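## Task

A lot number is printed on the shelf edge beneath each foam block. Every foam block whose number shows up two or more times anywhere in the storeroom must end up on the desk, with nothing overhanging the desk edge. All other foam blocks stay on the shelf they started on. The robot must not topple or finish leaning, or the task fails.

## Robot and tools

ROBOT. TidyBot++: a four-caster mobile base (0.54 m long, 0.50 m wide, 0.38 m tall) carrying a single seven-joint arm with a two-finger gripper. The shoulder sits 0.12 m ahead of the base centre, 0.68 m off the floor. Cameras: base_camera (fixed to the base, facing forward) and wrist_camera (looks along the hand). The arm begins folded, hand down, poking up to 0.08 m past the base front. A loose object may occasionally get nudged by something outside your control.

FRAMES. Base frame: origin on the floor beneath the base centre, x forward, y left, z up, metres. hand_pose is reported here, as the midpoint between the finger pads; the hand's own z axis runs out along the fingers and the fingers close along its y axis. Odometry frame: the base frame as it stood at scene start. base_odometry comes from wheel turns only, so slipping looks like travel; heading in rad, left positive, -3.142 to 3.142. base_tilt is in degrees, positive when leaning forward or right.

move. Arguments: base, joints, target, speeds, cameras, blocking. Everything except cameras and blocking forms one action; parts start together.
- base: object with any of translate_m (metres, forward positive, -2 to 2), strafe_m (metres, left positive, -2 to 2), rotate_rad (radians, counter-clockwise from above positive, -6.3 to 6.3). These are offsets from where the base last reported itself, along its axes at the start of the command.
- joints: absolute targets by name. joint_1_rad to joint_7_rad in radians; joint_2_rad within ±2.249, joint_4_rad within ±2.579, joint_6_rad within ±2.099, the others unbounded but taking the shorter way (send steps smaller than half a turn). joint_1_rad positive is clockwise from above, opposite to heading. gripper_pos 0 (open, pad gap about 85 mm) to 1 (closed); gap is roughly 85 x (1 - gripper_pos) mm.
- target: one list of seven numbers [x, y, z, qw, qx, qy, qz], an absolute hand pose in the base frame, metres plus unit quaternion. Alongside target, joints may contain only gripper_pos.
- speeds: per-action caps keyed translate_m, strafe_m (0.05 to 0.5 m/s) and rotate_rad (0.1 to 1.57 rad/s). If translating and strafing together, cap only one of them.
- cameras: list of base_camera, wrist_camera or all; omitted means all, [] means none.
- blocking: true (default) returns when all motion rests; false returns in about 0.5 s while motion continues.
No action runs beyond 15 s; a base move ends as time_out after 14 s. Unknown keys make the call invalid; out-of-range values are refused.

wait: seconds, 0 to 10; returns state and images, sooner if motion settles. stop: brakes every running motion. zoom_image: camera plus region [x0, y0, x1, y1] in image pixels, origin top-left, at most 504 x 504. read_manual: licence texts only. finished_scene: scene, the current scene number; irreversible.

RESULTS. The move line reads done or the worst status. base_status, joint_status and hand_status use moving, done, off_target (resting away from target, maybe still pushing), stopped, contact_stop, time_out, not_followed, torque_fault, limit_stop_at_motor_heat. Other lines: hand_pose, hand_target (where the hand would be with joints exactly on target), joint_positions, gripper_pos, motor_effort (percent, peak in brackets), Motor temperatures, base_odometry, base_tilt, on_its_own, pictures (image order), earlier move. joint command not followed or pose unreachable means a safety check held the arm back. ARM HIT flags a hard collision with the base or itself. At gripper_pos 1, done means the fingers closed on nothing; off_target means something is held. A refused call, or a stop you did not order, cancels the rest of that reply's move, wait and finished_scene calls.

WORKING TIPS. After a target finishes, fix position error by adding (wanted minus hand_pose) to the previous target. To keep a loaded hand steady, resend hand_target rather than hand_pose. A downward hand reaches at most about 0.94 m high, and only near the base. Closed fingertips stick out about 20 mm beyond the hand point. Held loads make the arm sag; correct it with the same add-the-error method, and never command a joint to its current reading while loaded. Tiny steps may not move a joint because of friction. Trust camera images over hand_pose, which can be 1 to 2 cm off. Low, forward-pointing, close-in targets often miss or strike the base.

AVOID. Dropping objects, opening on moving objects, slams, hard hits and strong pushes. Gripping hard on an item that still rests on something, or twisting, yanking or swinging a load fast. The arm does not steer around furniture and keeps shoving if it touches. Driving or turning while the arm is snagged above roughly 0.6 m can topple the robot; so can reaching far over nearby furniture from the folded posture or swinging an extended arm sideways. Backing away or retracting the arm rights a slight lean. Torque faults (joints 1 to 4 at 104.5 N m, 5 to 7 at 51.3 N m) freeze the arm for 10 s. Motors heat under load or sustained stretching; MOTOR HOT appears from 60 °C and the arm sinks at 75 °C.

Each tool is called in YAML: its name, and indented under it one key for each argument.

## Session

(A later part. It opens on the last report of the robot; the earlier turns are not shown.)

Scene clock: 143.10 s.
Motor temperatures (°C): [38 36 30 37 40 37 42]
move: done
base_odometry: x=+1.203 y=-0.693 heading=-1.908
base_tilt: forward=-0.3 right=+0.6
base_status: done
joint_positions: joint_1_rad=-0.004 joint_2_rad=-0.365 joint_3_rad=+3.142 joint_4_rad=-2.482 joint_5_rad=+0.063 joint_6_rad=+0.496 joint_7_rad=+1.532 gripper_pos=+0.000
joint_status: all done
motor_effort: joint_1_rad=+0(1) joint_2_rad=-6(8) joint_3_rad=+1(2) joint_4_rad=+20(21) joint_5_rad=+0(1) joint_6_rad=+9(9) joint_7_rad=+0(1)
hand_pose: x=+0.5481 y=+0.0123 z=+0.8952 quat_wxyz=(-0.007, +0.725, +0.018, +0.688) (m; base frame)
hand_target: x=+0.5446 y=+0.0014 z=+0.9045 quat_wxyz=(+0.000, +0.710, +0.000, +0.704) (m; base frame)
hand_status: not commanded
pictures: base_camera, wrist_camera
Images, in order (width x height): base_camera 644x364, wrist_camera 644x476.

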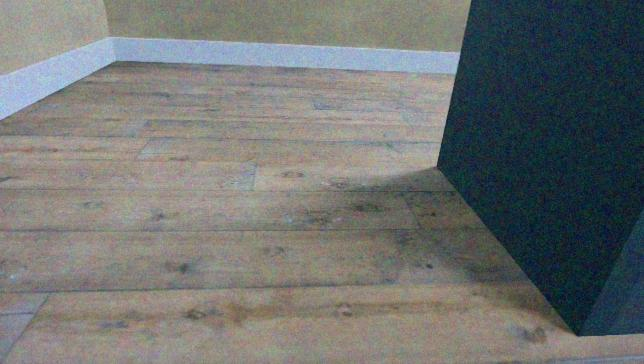

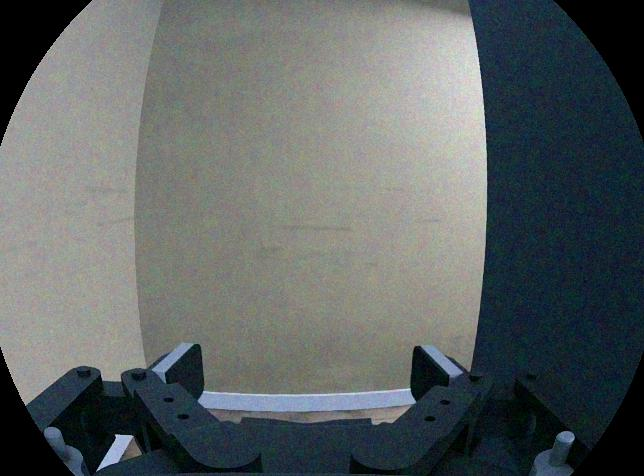

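move:
  base: {"translate_m": 1.4, "strafe_m": 0.2}
  joints: {"joint_6_rad": -0.8}
  cameras: []

move:
  base: {"rotate_rad": -1.571}

move:
  joints: {"joint_6_rad": 0.4}

Scene clock: 147.53 s.
Motor temperatures (°C): [38 36 30 37 40 37 42]
move: done
base_odometry: x=+0.929 y=-2.081 heading=-1.909
base_tilt: forward=-0.3 right=+0.6
base_status: done
joint_positions: joint_1_rad=-0.004 joint_2_rad=-0.371 joint_3_rad=+3.142 joint_4_rad=-2.485 joint_5_rad=+0.063 joint_6_rad=-0.752 joint_7_rad=+1.532 gripper_pos=+0.000
joint_status: all done
motor_effort: joint_1_rad=+0(1) joint_2_rad=-2(6) joint_3_rad=+0(1) joint_4_rad=+16(21) joint_5_rad=+1(1) joint_6_rad=+3(10) joint_7_rad=+0(1)
hand_pose: x=+0.3205 y=-0.0112 z=+0.6123 quat_wxyz=(+0.021, +0.990, +0.002, +0.138) (m; base frame)
hand_target: x=+0.2987 y=+0.0013 z=+0.6030 quat_wxyz=(+0.000, +0.994, +0.000, +0.106) (m; base frame)
hand_status: not commanded
pictures: none
No camera images: "cameras" was empty.

Scene clock: 149.83 s.
Motor temperatures (°C): [38 36 30 37 40 37 42]
move: done
base_odometry: x=+0.929 y=-2.081 heading=+2.804
base_tilt: forward=-0.3 right=+0.6
base_status: done
joint_positions: joint_1_rad=-0.004 joint_2_rad=-0.371 joint_3_rad=+3.142 joint_4_rad=-2.485 joint_5_rad=+0.063 joint_6_rad=-0.752 joint_7_rad=+1.532 gripper_pos=+0.000
joint_status: not commanded
motor_effort: joint_1_rad=+0(1) joint_2_rad=-2(4) joint_3_rad=+0(1) joint_4_rad=+16(17) joint_5_rad=+1(2) joint_6_rad=+2(4) joint_7_rad=+0(1)
hand_pose: x=+0.3205 y=-0.0112 z=+0.6122 quat_wxyz=(+0.021, +0.990, +0.002, +0.138) (m; base frame)
hand_target: x=+0.2987 y=+0.0013 z=+0.6030 quat_wxyz=(+0.000, +0.994, +0.000, +0.106) (m; base frame)
hand_status: not commanded
pictures: base_camera, wrist_camera
Images, in order (width x height): base_camera 644x364, wrist_camera 644x476.

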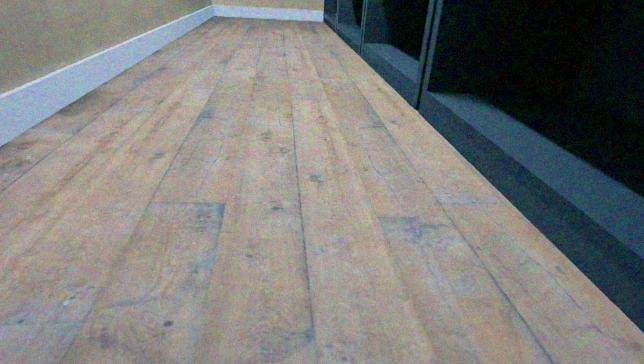

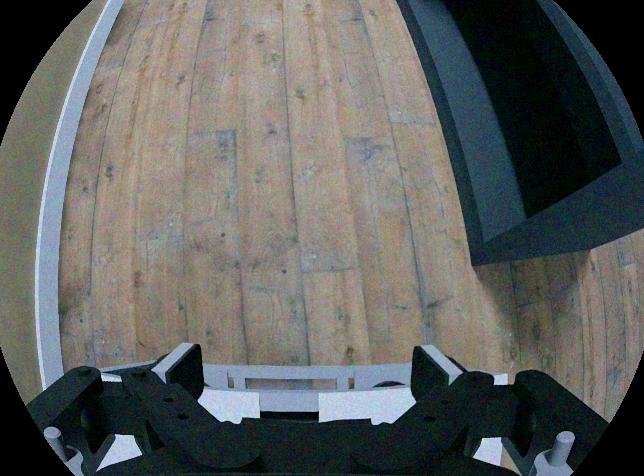

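Scene clock: 151.67 s.
Motor temperatures (°C): [38 36 30 37 40 37 42]
move: done
base_odometry: x=+0.929 y=-2.081 heading=+2.804
base_tilt: forward=-0.4 right=+0.6
base_status: not commanded
joint_positions: joint_1_rad=-0.004 joint_2_rad=-0.371 joint_3_rad=+3.142 joint_4_rad=-2.486 joint_5_rad=+0.063 joint_6_rad=+0.346 joint_7_rad=+1.532 gripper_pos=+0.000
joint_status: all done
motor_effort: joint_1_rad=+0(1) joint_2_rad=-6(6) joint_3_rad=+1(1) joint_4_rad=+19(21) joint_5_rad=+0(1) joint_6_rad=+9(9) joint_7_rad=+0(1)
hand_pose: x=+0.5404 y=+0.0096 z=+0.8499 quat_wxyz=(-0.003, +0.773, +0.016, +0.634) (m; base frame)
hand_target: x=+0.5407 y=+0.0014 z=+0.8580 quat_wxyz=(+0.000, +0.761, +0.000, +0.649) (m; base frame)
hand_status: not commanded
pictures: base_camera, wrist_camera
Images, in order (width x height): base_camera 644x364, wrist_camera 644x476.

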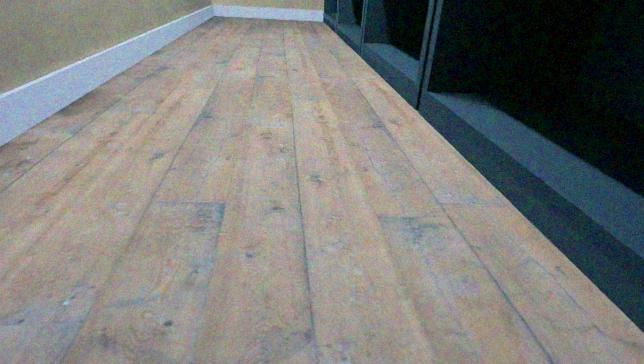

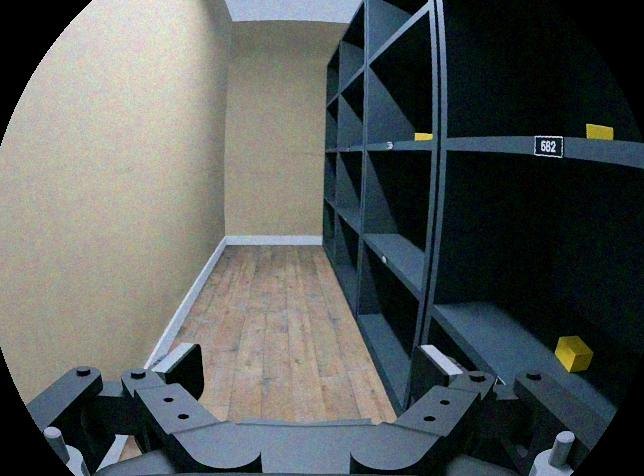

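move:
  base: {"strafe_m": 0.1}
  joints: {"joint_1_rad": 0.8}

move:
  base: {"translate_m": 0.6}

move:
  base: {"translate_m": 0.7}

move:
  base: {"translate_m": 0.7}

Scene clock: 153.97 s.
Motor temperatures (°C): [38 36 30 37 40 37 42]
move: done
base_odometry: x=+0.895 y=-2.175 heading=+2.803
base_tilt: forward=-0.4 right=+0.6
base_status: done
joint_positions: joint_1_rad=+0.781 joint_2_rad=-0.371 joint_3_rad=+3.141 joint_4_rad=-2.486 joint_5_rad=+0.063 joint_6_rad=+0.346 joint_7_rad=+1.532 gripper_pos=+0.000
joint_status: all done
motor_effort: joint_1_rad=+0(2) joint_2_rad=-7(7) joint_3_rad=+1(3) joint_4_rad=+20(21) joint_5_rad=+1(1) joint_6_rad=+9(10) joint_7_rad=+0(1)
hand_pose: x=+0.4239 y=-0.2910 z=+0.8499 quat_wxyz=(+0.239, +0.721, -0.281, +0.587) (m; base frame)
hand_target: x=+0.4138 y=-0.3016 z=+0.8580 quat_wxyz=(+0.253, +0.701, -0.296, +0.597) (m; base frame)
hand_status: not commanded
pictures: base_camera, wrist_camera
Images, in order (width x height): base_camera 644x364, wrist_camera 644x476.

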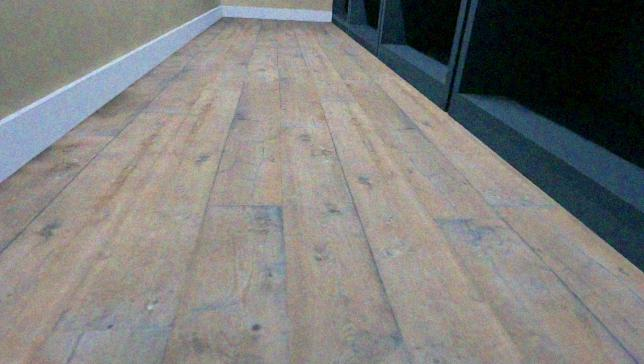

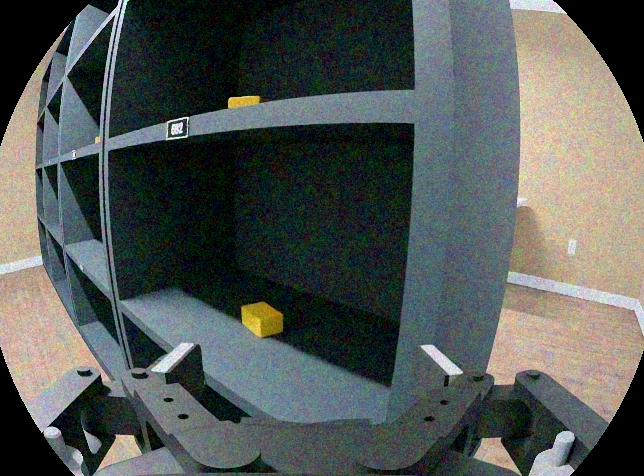

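Scene clock: 156.47 s.
Motor temperatures (°C): [38 36 30 37 40 37 42]
move: done
base_odometry: x=+0.329 y=-1.976 heading=+2.803
base_tilt: forward=-0.3 right=+0.6
base_status: done
joint_positions: joint_1_rad=+0.783 joint_2_rad=-0.372 joint_3_rad=+3.141 joint_4_rad=-2.486 joint_5_rad=+0.063 joint_6_rad=+0.347 joint_7_rad=+1.532 gripper_pos=+0.000
joint_status: not commanded
motor_effort: joint_1_rad=+0(2) joint_2_rad=-6(8) joint_3_rad=+1(1) joint_4_rad=+20(21) joint_5_rad=+0(1) joint_6_rad=+9(9) joint_7_rad=+0(1)
hand_pose: x=+0.4236 y=-0.2913 z=+0.8504 quat_wxyz=(+0.240, +0.720, -0.281, +0.587) (m; base frame)
hand_target: x=+0.4138 y=-0.3016 z=+0.8580 quat_wxyz=(+0.253, +0.701, -0.296, +0.597) (m; base frame)
hand_status: not commanded
pictures: base_camera, wrist_camera
Images, in order (width x height): base_camera 644x364, wrist_camera 644x476.

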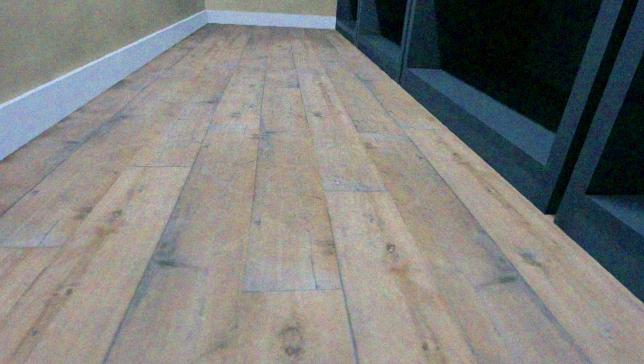

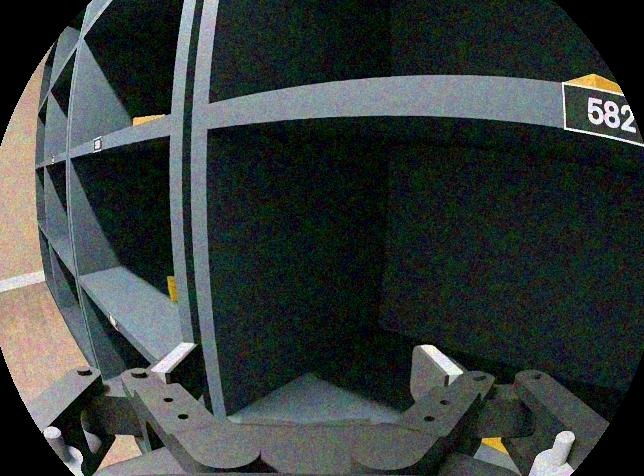

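Scene clock: 159.17 s.
Motor temperatures (°C): [38 36 30 37 40 37 42]
move: done
base_odometry: x=-0.331 y=-1.744 heading=+2.804
base_tilt: forward=-0.3 right=+0.6
base_status: done
joint_positions: joint_1_rad=+0.783 joint_2_rad=-0.372 joint_3_rad=+3.141 joint_4_rad=-2.486 joint_5_rad=+0.063 joint_6_rad=+0.348 joint_7_rad=+1.532 gripper_pos=+0.000
joint_status: not commanded
motor_effort: joint_1_rad=+0(1) joint_2_rad=-6(8) joint_3_rad=+1(1) joint_4_rad=+19(21) joint_5_rad=+1(1) joint_6_rad=+8(9) joint_7_rad=-1(1)
hand_pose: x=+0.4235 y=-0.2915 z=+0.8506 quat_wxyz=(+0.240, +0.720, -0.281, +0.587) (m; base frame)
hand_target: x=+0.4138 y=-0.3016 z=+0.8580 quat_wxyz=(+0.253, +0.701, -0.296, +0.597) (m; base frame)
hand_status: not commanded
pictures: base_camera, wrist_camera
Images, in order (width x height): base_camera 644x364, wrist_camera 644x476.

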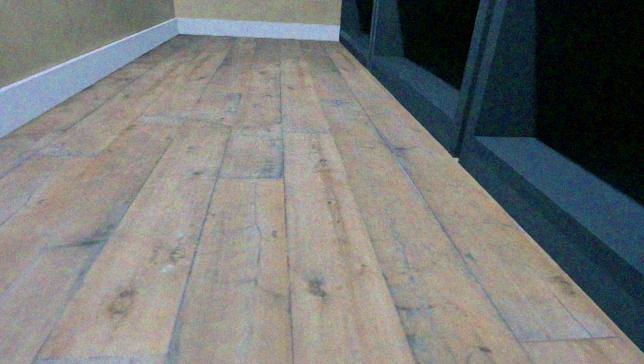

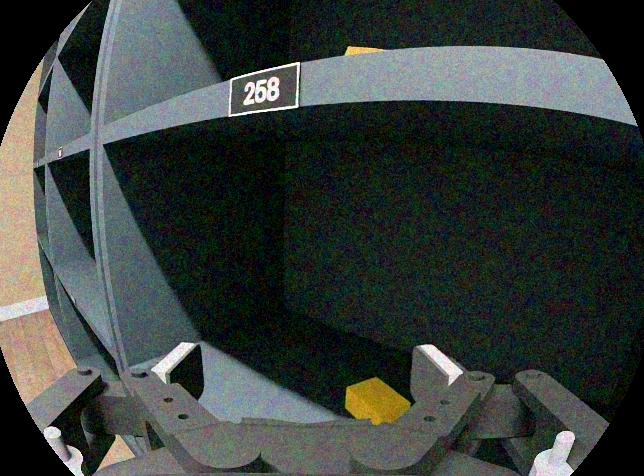

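Scene clock: 161.90 s.
Motor temperatures (°C): [38 36 30 37 40 37 42]
move: done
base_odometry: x=-0.991 y=-1.512 heading=+2.803
base_tilt: forward=-0.4 right=+0.5
base_status: done
joint_positions: joint_1_rad=+0.832 joint_2_rad=-0.471 joint_3_rad=+3.166 joint_4_rad=-2.559 joint_5_rad=+0.032 joint_6_rad=+0.348 joint_7_rad=+1.532 gripper_pos=+0.000
joint_status: not commanded
motor_effort: joint_1_rad=-7(12) joint_2_rad=+17(22) joint_3_rad=-5(9) joint_4_rad=+37(40) joint_5_rad=+5(8) joint_6_rad=+13(15) joint_7_rad=+1(1)
hand_pose: x=+0.3771 y=-0.2915 z=+0.8489 quat_wxyz=(+0.257, +0.694, -0.320, +0.591) (m; base frame)
hand_target: x=+0.4138 y=-0.3016 z=+0.8580 quat_wxyz=(+0.253, +0.701, -0.296, +0.597) (m; base frame)
hand_status: not commanded
pictures: base_camera, wrist_camera
Images, in order (width x height): base_camera 644x364, wrist_camera 644x476.

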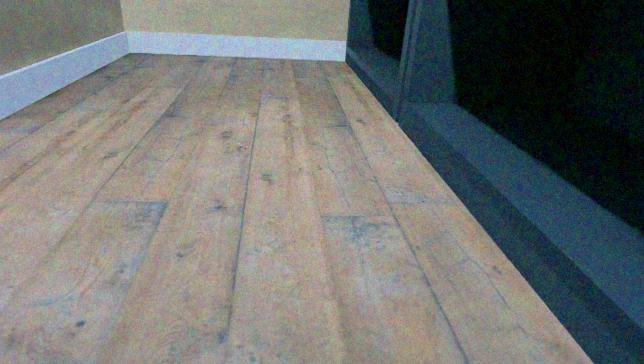

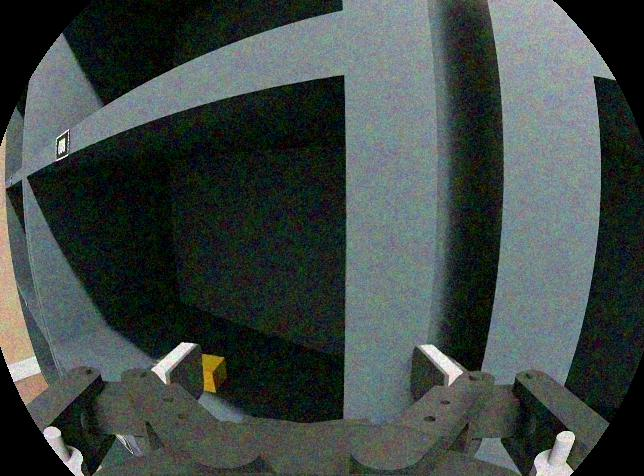

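move:
  base: {"strafe_m": 0.13}

zoom_image:
  camera: "wrist_camera"
  region: [40, 110, 140, 190]

move:
  base: {"translate_m": 0.4}

move:
  base: {"translate_m": 0.4}

Scene clock: 164.53 s.
Motor temperatures (°C): [38 36 30 37 40 37 42]
move: done
base_odometry: x=-1.034 y=-1.635 heading=+2.803
base_tilt: forward=-0.3 right=+0.6
base_status: done
joint_positions: joint_1_rad=+0.802 joint_2_rad=-0.370 joint_3_rad=+3.144 joint_4_rad=-2.495 joint_5_rad=+0.031 joint_6_rad=+0.356 joint_7_rad=+1.532 gripper_pos=+0.000
joint_status: not commanded
motor_effort: joint_1_rad=-1(11) joint_2_rad=-6(18) joint_3_rad=+0(10) joint_4_rad=+20(35) joint_5_rad=+1(7) joint_6_rad=+9(12) joint_7_rad=+0(0)
hand_pose: x=+0.4139 y=-0.2996 z=+0.8471 quat_wxyz=(+0.241, +0.712, -0.303, +0.586) (m; base frame)
hand_target: x=+0.4138 y=-0.3016 z=+0.8580 quat_wxyz=(+0.253, +0.701, -0.296, +0.597) (m; base frame)
hand_status: not commanded
pictures: base_camera, wrist_camera
Images, in order (width x height): base_camera 644x364, wrist_camera 644x476.

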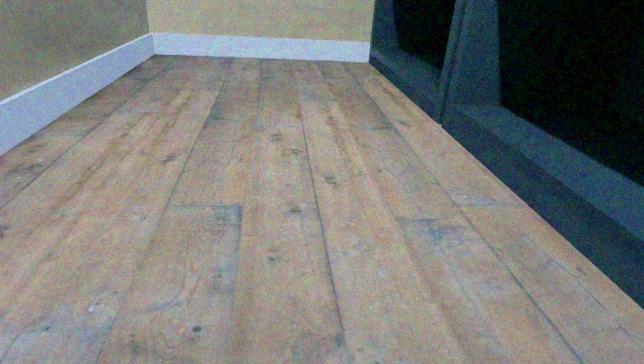

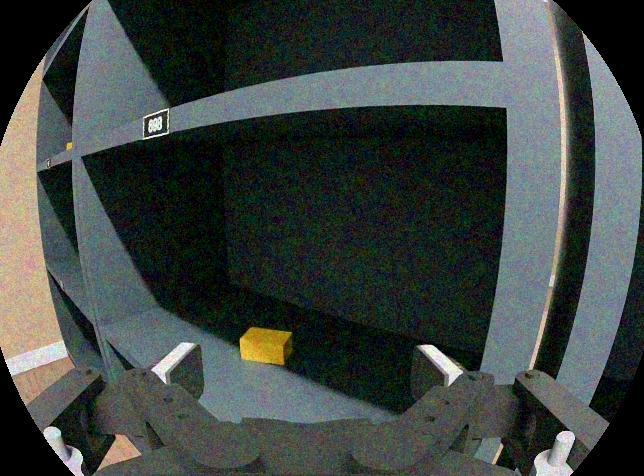

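Scaled by 5.040.

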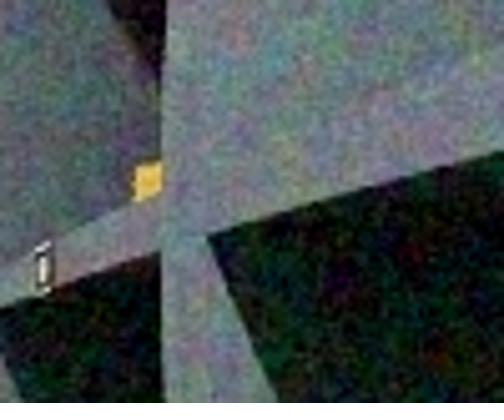

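Scene clock: 166.63 s.
Motor temperatures (°C): [38 36 30 37 40 37 42]
move: done
base_odometry: x=-1.412 y=-1.502 heading=+2.804
base_tilt: forward=-0.3 right=+0.6
base_status: done
joint_positions: joint_1_rad=+0.802 joint_2_rad=-0.370 joint_3_rad=+3.144 joint_4_rad=-2.495 joint_5_rad=+0.031 joint_6_rad=+0.356 joint_7_rad=+1.532 gripper_pos=+0.000
joint_status: not commanded
motor_effort: joint_1_rad=-1(1) joint_2_rad=-6(8) joint_3_rad=+1(2) joint_4_rad=+20(21) joint_5_rad=+1(1) joint_6_rad=+9(9) joint_7_rad=+0(1)
hand_pose: x=+0.4139 y=-0.2995 z=+0.8473 quat_wxyz=(+0.241, +0.712, -0.303, +0.586) (m; base frame)
hand_target: x=+0.4138 y=-0.3016 z=+0.8580 quat_wxyz=(+0.253, +0.701, -0.296, +0.597) (m; base frame)
hand_status: not commanded
pictures: base_camera, wrist_camera
Images, in order (width x height): base_camera 644x364, wrist_camera 644x476.

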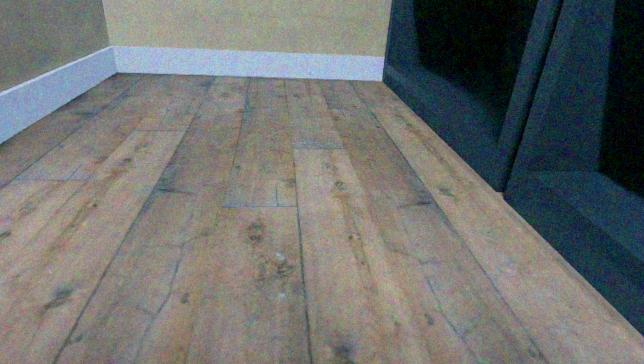

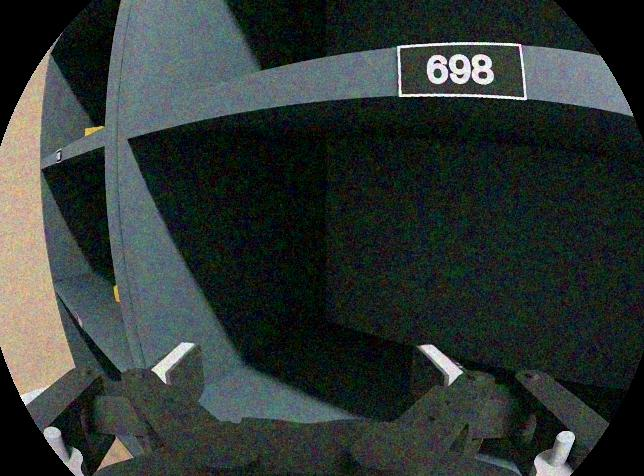

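Scene clock: 168.73 s.
Motor temperatures (°C): [38 36 30 37 40 37 42]
move: done
base_odometry: x=-1.789 y=-1.370 heading=+2.804
base_tilt: forward=-0.3 right=+0.6
base_status: done
joint_positions: joint_1_rad=+0.802 joint_2_rad=-0.370 joint_3_rad=+3.144 joint_4_rad=-2.495 joint_5_rad=+0.031 joint_6_rad=+0.356 joint_7_rad=+1.532 gripper_pos=+0.000
joint_status: not commanded
motor_effort: joint_1_rad=-1(1) joint_2_rad=-6(8) joint_3_rad=+0(2) joint_4_rad=+20(21) joint_5_rad=+1(1) joint_6_rad=+9(9) joint_7_rad=+0(1)
hand_pose: x=+0.4139 y=-0.2995 z=+0.8473 quat_wxyz=(+0.241, +0.712, -0.303, +0.586) (m; base frame)
hand_target: x=+0.4138 y=-0.3016 z=+0.8580 quat_wxyz=(+0.253, +0.701, -0.296, +0.597) (m; base frame)
hand_status: not commanded
pictures: base_camera, wrist_camera
Images, in order (width x height): base_camera 644x364, wrist_camera 644x476.

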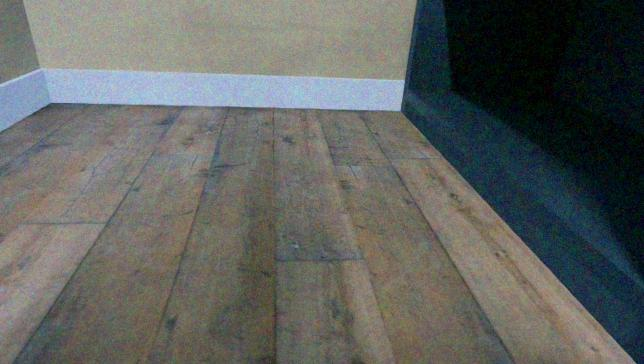

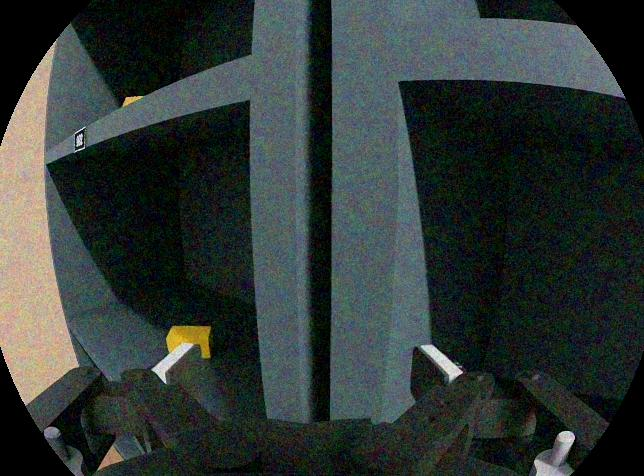

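move:
  base: {"strafe_m": 0.28}
  joints: {"joint_1_rad":0,"joint_2_rad":-1.245,"joint_4_rad":-2.174,"joint_6_rad":-0.8}
  cameras: []

move:
  base: {"translate_m": 0.5, "rotate_rad": -1.571}

Scene clock: 171.77 s.
Motor temperatures (°C): [38 36 30 37 40 37 42]
move: done
base_odometry: x=-1.882 y=-1.634 heading=+2.804
base_tilt: forward=-0.4 right=+0.6
base_status: done
joint_positions: joint_1_rad=+0.017 joint_2_rad=-1.227 joint_3_rad=+3.143 joint_4_rad=-2.189 joint_5_rad=+0.031 joint_6_rad=-0.750 joint_7_rad=+1.532 gripper_pos=+0.000
joint_status: all done
motor_effort: joint_1_rad=+0(2) joint_2_rad=+15(17) joint_3_rad=+1(3) joint_4_rad=+20(22) joint_5_rad=+1(1) joint_6_rad=+9(11) joint_7_rad=-1(1)
hand_pose: x=+0.2890 y=-0.0086 z=+0.9594 quat_wxyz=(+0.008, +0.755, -0.020, +0.655) (m; base frame)
hand_target: x=+0.2796 y=+0.0013 z=+0.9556 quat_wxyz=(+0.000, +0.761, +0.000, +0.649) (m; base frame)
hand_status: not commanded
pictures: none
No camera images: "cameras" was empty.

Scene clock: 174.33 s.
Motor temperatures (°C): [38 36 30 37 40 37 42]
move: done
base_odometry: x=-2.354 y=-1.469 heading=+1.233
base_tilt: forward=-0.4 right=+0.6
base_status: done
joint_positions: joint_1_rad=+0.010 joint_2_rad=-1.234 joint_3_rad=+3.141 joint_4_rad=-2.184 joint_5_rad=+0.031 joint_6_rad=-0.753 joint_7_rad=+1.532 gripper_pos=+0.000
joint_status: not commanded
motor_effort: joint_1_rad=-1(9) joint_2_rad=+15(19) joint_3_rad=+1(4) joint_4_rad=+19(22) joint_5_rad=+1(2) joint_6_rad=+9(9) joint_7_rad=+0(1)
hand_pose: x=+0.2860 y=-0.0067 z=+0.9627 quat_wxyz=(+0.006, +0.752, -0.016, +0.659) (m; base frame)
hand_target: x=+0.2796 y=+0.0013 z=+0.9556 quat_wxyz=(+0.000, +0.761, +0.000, +0.649) (m; base frame)
hand_status: not commanded
pictures: base_camera, wrist_camera
Images, in order (width x height): base_camera 644x364, wrist_camera 644x476.

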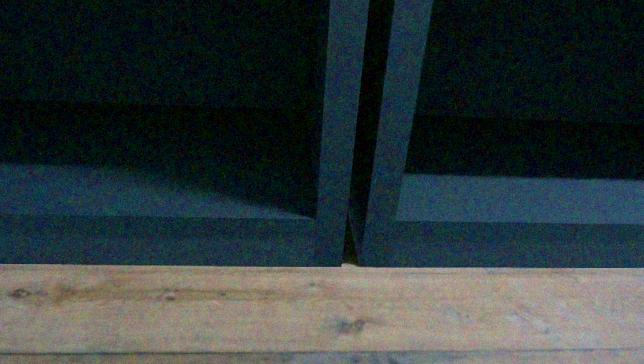

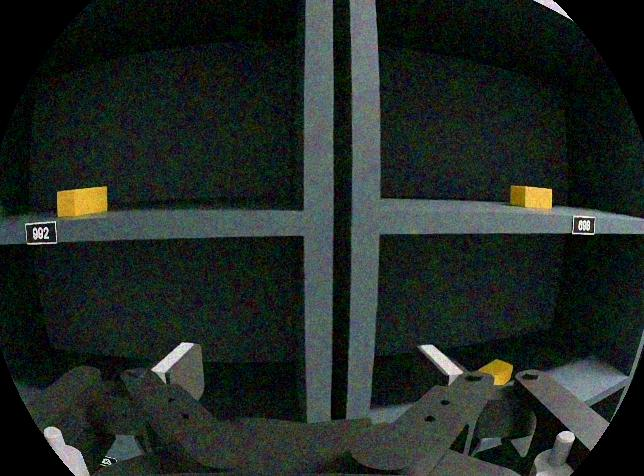

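move:
  base: {"strafe_m": 0.3}
  joints: {"joint_6_rad":-1.4}

move:
  base: {"strafe_m": -0.95}

move:
  base: {"strafe_m": -0.95}

move:
  base: {"strafe_m": -0.95}

Scene clock: 176.43 s.
Motor temperatures (°C): [38 36 30 37 40 37 42]
move: done
base_odometry: x=-2.637 y=-1.369 heading=+1.232
base_tilt: forward=-0.4 right=+0.6
base_status: done
joint_positions: joint_1_rad=+0.009 joint_2_rad=-1.234 joint_3_rad=+3.141 joint_4_rad=-2.180 joint_5_rad=+0.031 joint_6_rad=-1.352 joint_7_rad=+1.532 gripper_pos=+0.000
joint_status: all done
motor_effort: joint_1_rad=+0(2) joint_2_rad=+17(17) joint_3_rad=+1(3) joint_4_rad=+18(20) joint_5_rad=+1(2) joint_6_rad=+7(9) joint_7_rad=+0(1)
hand_pose: x=+0.2091 y=-0.0088 z=+0.7977 quat_wxyz=(+0.009, +0.912, -0.025, +0.409) (m; base frame)
hand_target: x=+0.1982 y=+0.0013 z=+0.7906 quat_wxyz=(+0.000, +0.919, +0.000, +0.395) (m; base frame)
hand_status: not commanded
pictures: base_camera, wrist_camera
Images, in order (width x height): base_camera 644x364, wrist_camera 644x476.

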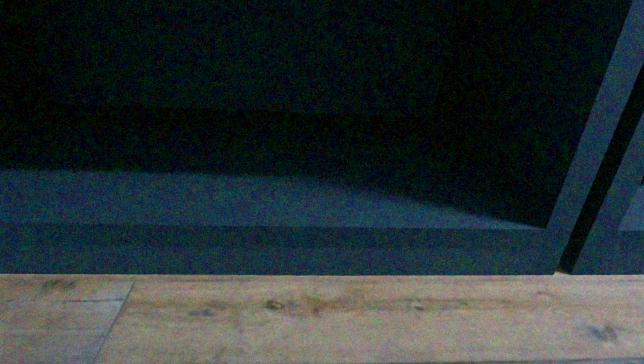

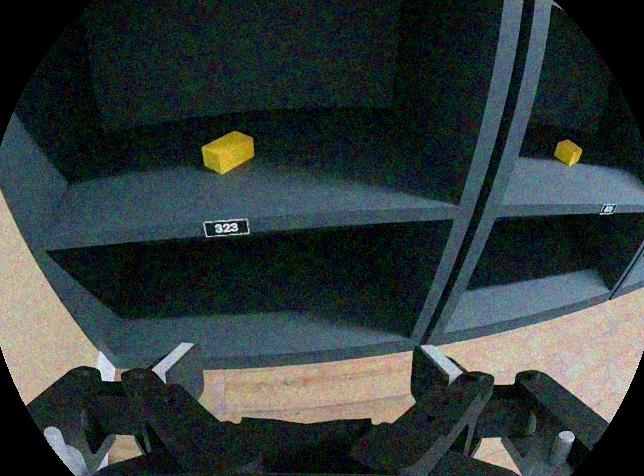

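Scene clock: 179.80 s.
Motor temperatures (°C): [38 36 30 37 40 37 42]
move: done
base_odometry: x=-1.741 y=-1.684 heading=+1.232
base_tilt: forward=-0.4 right=+0.6
base_status: done
joint_positions: joint_1_rad=+0.007 joint_2_rad=-1.234 joint_3_rad=+3.141 joint_4_rad=-2.180 joint_5_rad=+0.031 joint_6_rad=-1.353 joint_7_rad=+1.532 gripper_pos=+0.000
joint_status: not commanded
motor_effort: joint_1_rad=-1(3) joint_2_rad=+17(19) joint_3_rad=+1(2) joint_4_rad=+19(19) joint_5_rad=+1(2) joint_6_rad=+7(7) joint_7_rad=-1(1)
hand_pose: x=+0.2090 y=-0.0087 z=+0.7976 quat_wxyz=(+0.009, +0.912, -0.024, +0.409) (m; base frame)
hand_target: x=+0.1982 y=+0.0013 z=+0.7906 quat_wxyz=(+0.000, +0.919, +0.000, +0.395) (m; base frame)
hand_status: not commanded
pictures: base_camera, wrist_camera
Images, in order (width x height): base_camera 644x364, wrist_camera 644x476.

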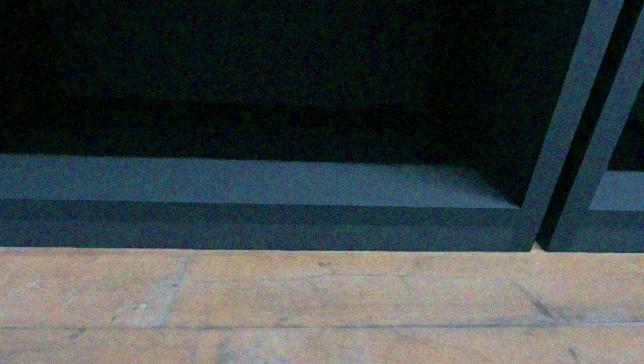

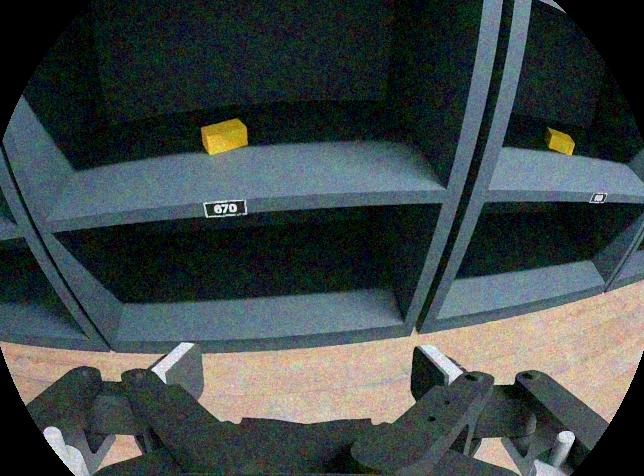

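Scene clock: 183.03 s.
Motor temperatures (°C): [38 36 30 37 40 37 42]
move: done
base_odometry: x=-0.846 y=-2.000 heading=+1.233
base_tilt: forward=-0.2 right=+0.5
base_status: done
joint_positions: joint_1_rad=+0.173 joint_2_rad=-1.104 joint_3_rad=+3.141 joint_4_rad=-2.180 joint_5_rad=+0.031 joint_6_rad=-1.355 joint_7_rad=+1.532 gripper_pos=+0.000
joint_status: not commanded
motor_effort: joint_1_rad=-33(37) joint_2_rad=-13(18) joint_3_rad=+2(2) joint_4_rad=+19(20) joint_5_rad=+1(2) joint_6_rad=+6(8) joint_7_rad=+0(1)
hand_pose: x=+0.2201 y=-0.0258 z=+0.7847 quat_wxyz=(+0.039, +0.932, -0.101, +0.346) (m; base frame)
hand_target: x=+0.1982 y=+0.0013 z=+0.7906 quat_wxyz=(+0.000, +0.919, +0.000, +0.395) (m; base frame)
hand_status: not commanded
pictures: base_camera, wrist_camera
Images, in order (width x height): base_camera 644x364, wrist_camera 644x476.

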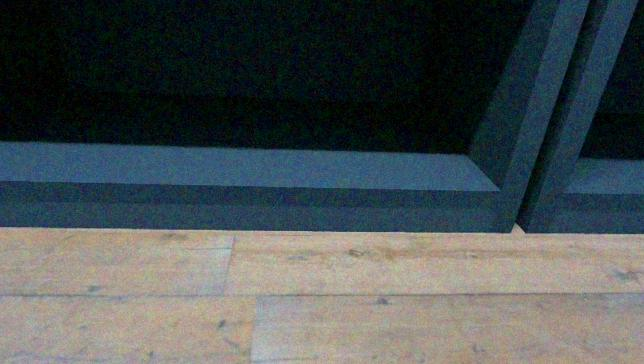

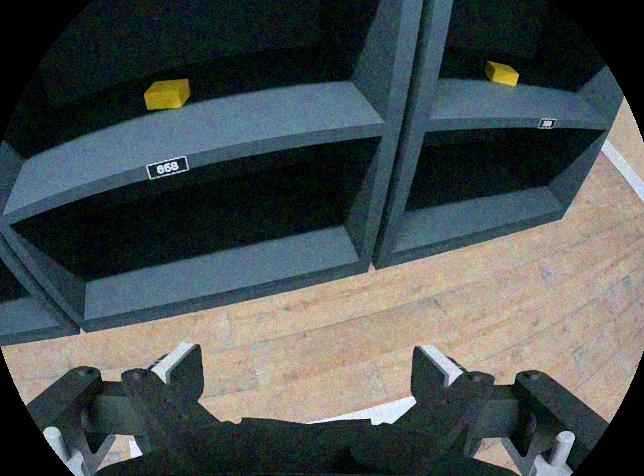

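Scene clock: 188.77 s.
Motor temperatures (°C): [38 36 30 37 40 37 42]
move: time_out
base_odometry: x=-0.008 y=-2.292 heading=+1.312
base_tilt: forward=-0.1 right=+0.5
base_status: strafe_m time_out (by the wheels' count: -0.887 of -0.950)
joint_positions: joint_1_rad=+0.143 joint_2_rad=-1.107 joint_3_rad=+3.141 joint_4_rad=-2.180 joint_5_rad=+0.030 joint_6_rad=-1.356 joint_7_rad=+1.532 gripper_pos=+0.000
joint_status: not commanded
motor_effort: joint_1_rad=-28(42) joint_2_rad=-12(17) joint_3_rad=+2(6) joint_4_rad=+18(20) joint_5_rad=+1(3) joint_6_rad=+6(7) joint_7_rad=+0(1)
hand_pose: x=+0.2203 y=-0.0224 z=+0.7848 quat_wxyz=(+0.033, +0.933, -0.087, +0.348) (m; base frame)
hand_target: x=+0.1982 y=+0.0013 z=+0.7906 quat_wxyz=(+0.000, +0.919, +0.000, +0.395) (m; base frame)
hand_status: not commanded
pictures: base_camera, wrist_camera
Images, in order (width x height): base_camera 644x364, wrist_camera 644x476.

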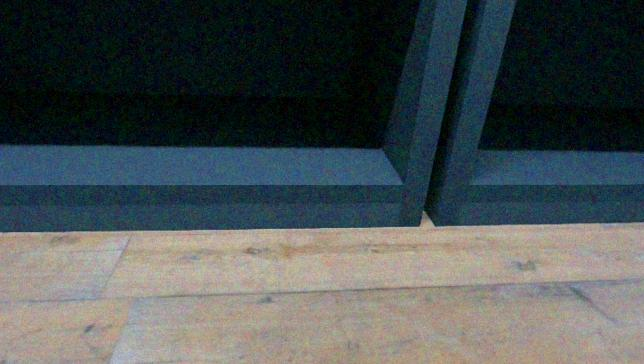

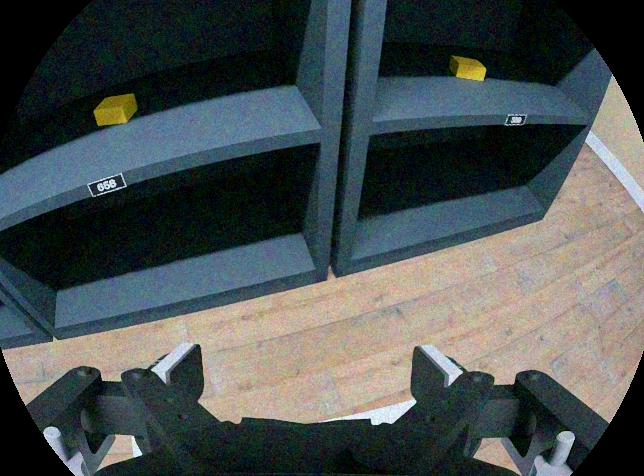

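zoom_image:
  camera: "wrist_camera"
  region: [80, 165, 140, 205]

zoom_image:
  camera: "wrist_camera"
  region: [490, 100, 550, 140]

move:
  base: {"translate_m": 0.12, "rotate_rad": -0.08}

move:
  base: {"strafe_m": -0.75}

zoom_image:
  camera: "wrist_camera"
  region: [80, 100, 330, 300]

Scaled by 8.400.

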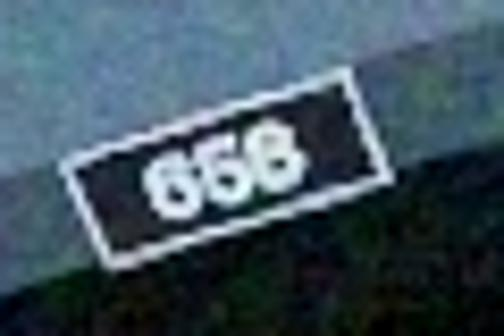

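Scaled by 8.400.

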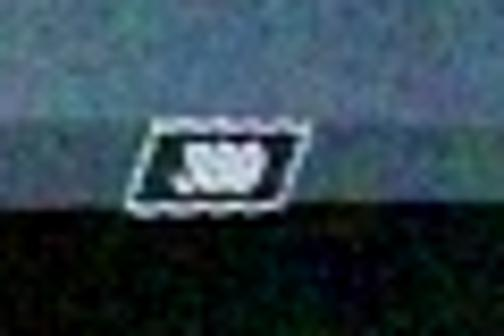

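Scene clock: 190.33 s.
Motor temperatures (°C): [38 36 30 37 40 37 42]
move: done
base_odometry: x=+0.023 y=-2.176 heading=+1.231
base_tilt: forward=-0.4 right=+0.6
base_status: done
joint_positions: joint_1_rad=-0.003 joint_2_rad=-1.242 joint_3_rad=+3.141 joint_4_rad=-2.180 joint_5_rad=+0.030 joint_6_rad=-1.359 joint_7_rad=+1.532 gripper_pos=+0.000
joint_status: not commanded
motor_effort: joint_1_rad=-1(25) joint_2_rad=+17(21) joint_3_rad=+1(3) joint_4_rad=+18(20) joint_5_rad=+1(2) joint_6_rad=+7(8) joint_7_rad=+0(1)
hand_pose: x=+0.2070 y=-0.0075 z=+0.7972 quat_wxyz=(+0.006, +0.912, -0.019, +0.410) (m; base frame)
hand_target: x=+0.1982 y=+0.0013 z=+0.7906 quat_wxyz=(+0.000, +0.919, +0.000, +0.395) (m; base frame)
hand_status: not commanded
pictures: base_camera, wrist_camera
Images, in order (width x height): base_camera 644x364, wrist_camera 644x476.

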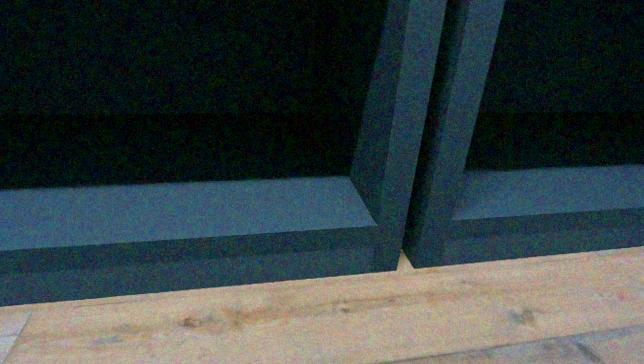

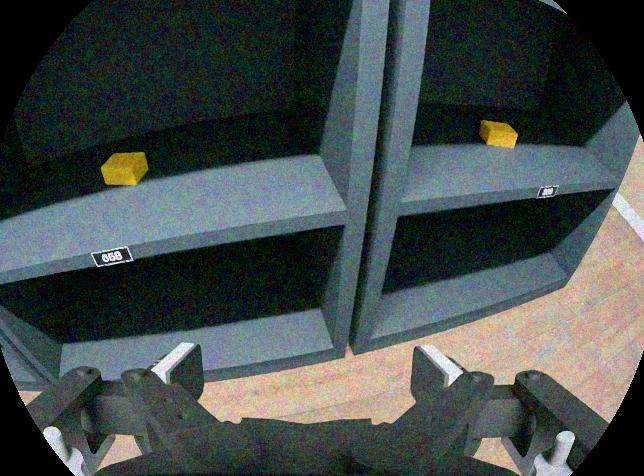

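Scene clock: 195.50 s.
Motor temperatures (°C): [38 36 30 37 40 37 42]
move: time_out
base_odometry: x=+0.709 y=-2.421 heading=+1.266
base_tilt: forward=-0.4 right=+0.6
base_status: strafe_m time_out (by the wheels' count: -0.729 of -0.750)
joint_positions: joint_1_rad=+0.007 joint_2_rad=-1.222 joint_3_rad=+3.143 joint_4_rad=-2.178 joint_5_rad=+0.027 joint_6_rad=-1.363 joint_7_rad=+1.532 gripper_pos=+0.000
joint_status: not commanded
motor_effort: joint_1_rad=-1(33) joint_2_rad=+16(18) joint_3_rad=+1(8) joint_4_rad=+18(19) joint_5_rad=+1(6) joint_6_rad=+6(8) joint_7_rad=+0(1)
hand_pose: x=+0.2083 y=-0.0077 z=+0.7952 quat_wxyz=(+0.006, +0.916, -0.024, +0.400) (m; base frame)
hand_target: x=+0.1982 y=+0.0013 z=+0.7906 quat_wxyz=(+0.000, +0.919, +0.000, +0.395) (m; base frame)
hand_status: not commanded
pictures: base_camera, wrist_camera
Images, in order (width x height): base_camera 644x364, wrist_camera 644x476.

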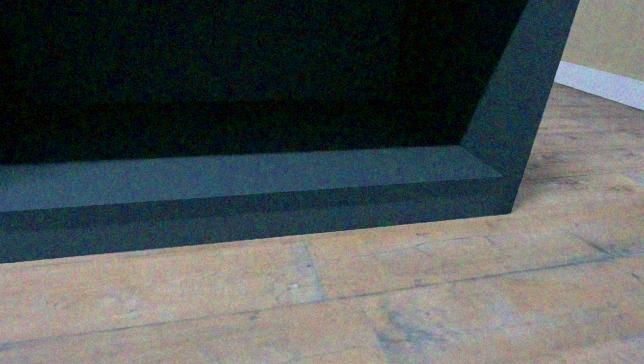

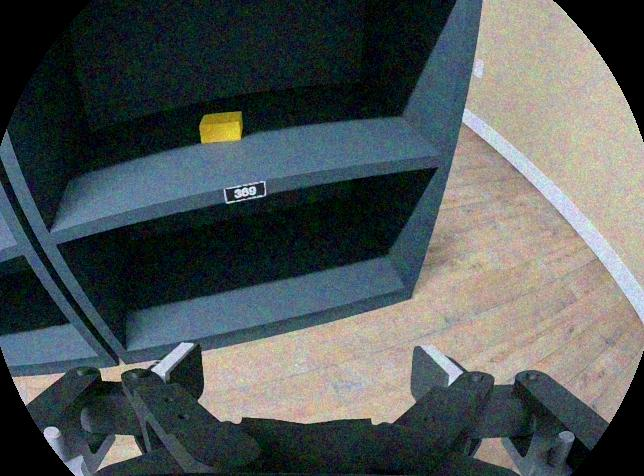

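Scaled by 2.016.

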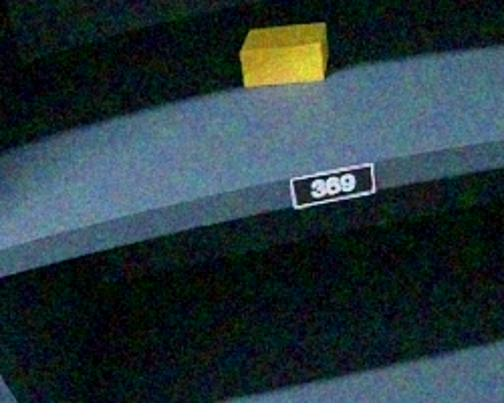

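move:
  base: {"translate_m": 0.1, "rotate_rad": -0.1}
  cameras: ["base_camera"]

move:
  base: {"strafe_m": 0.8}

zoom_image:
  camera: "wrist_camera"
  region: [180, 150, 380, 280]

Scene clock: 198.80 s.
Motor temperatures (°C): [38 36 30 37 40 37 42]
move: done
base_odometry: x=+0.739 y=-2.325 heading=+1.165
base_tilt: forward=-0.4 right=+0.6
base_status: done
joint_positions: joint_1_rad=+0.007 joint_2_rad=-1.228 joint_3_rad=+3.143 joint_4_rad=-2.178 joint_5_rad=+0.027 joint_6_rad=-1.363 joint_7_rad=+1.532 gripper_pos=+0.000
joint_status: not commanded
motor_effort: joint_1_rad=-1(2) joint_2_rad=+17(19) joint_3_rad=+1(1) joint_4_rad=+18(19) joint_5_rad=+1(1) joint_6_rad=+6(7) joint_7_rad=+0(1)
hand_pose: x=+0.2077 y=-0.0076 z=+0.7957 quat_wxyz=(+0.006, +0.915, -0.024, +0.402) (m; base frame)
hand_target: x=+0.1982 y=+0.0013 z=+0.7906 quat_wxyz=(+0.000, +0.919, +0.000, +0.395) (m; base frame)
hand_status: not commanded
pictures: base_camera
Images, in order (width x height): base_camera 644x364.

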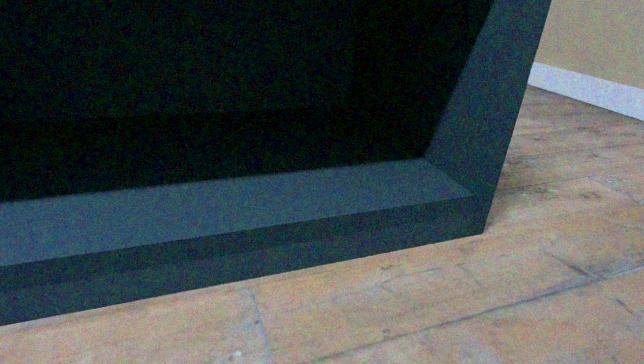

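Scene clock: 201.67 s.
Motor temperatures (°C): [38 36 30 37 40 37 42]
move: done
base_odometry: x=+0.004 y=-2.009 heading=+1.164
base_tilt: forward=-0.4 right=+0.6
base_status: done
joint_positions: joint_1_rad=+0.007 joint_2_rad=-1.228 joint_3_rad=+3.143 joint_4_rad=-2.178 joint_5_rad=+0.027 joint_6_rad=-1.363 joint_7_rad=+1.532 gripper_pos=+0.000
joint_status: not commanded
motor_effort: joint_1_rad=-1(2) joint_2_rad=+16(17) joint_3_rad=+1(2) joint_4_rad=+18(19) joint_5_rad=+1(2) joint_6_rad=+6(7) joint_7_rad=+0(1)
hand_pose: x=+0.2077 y=-0.0076 z=+0.7957 quat_wxyz=(+0.006, +0.915, -0.024, +0.402) (m; base frame)
hand_target: x=+0.1982 y=+0.0013 z=+0.7906 quat_wxyz=(+0.000, +0.919, +0.000, +0.395) (m; base frame)
hand_status: not commanded
pictures: base_camera, wrist_camera
Images, in order (width x height): base_camera 644x364, wrist_camera 644x476.

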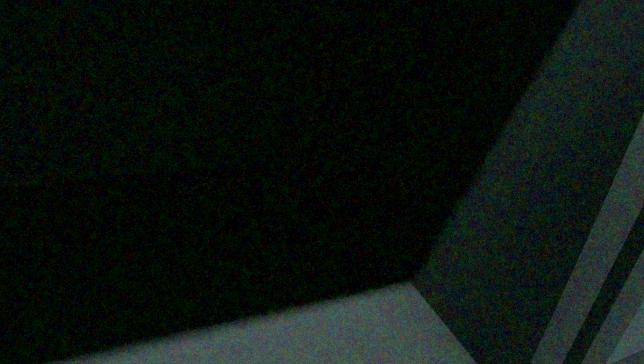

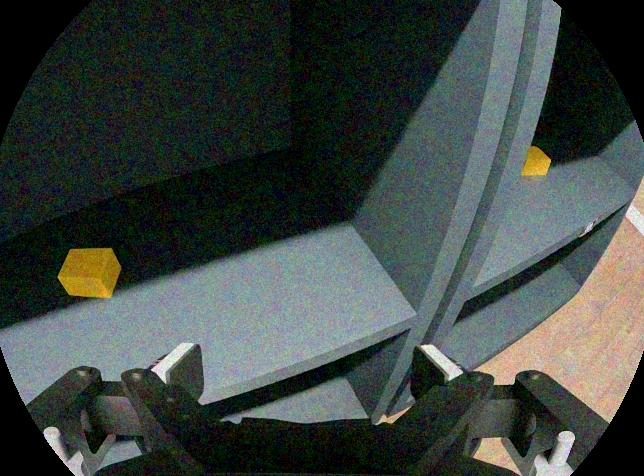

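Scaled by 2.520.

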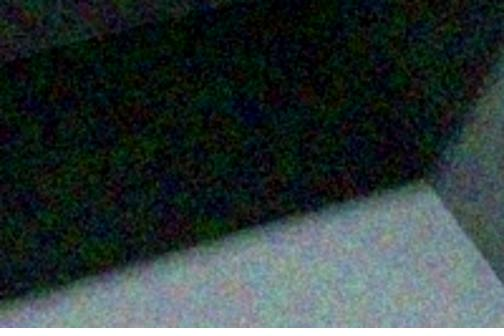

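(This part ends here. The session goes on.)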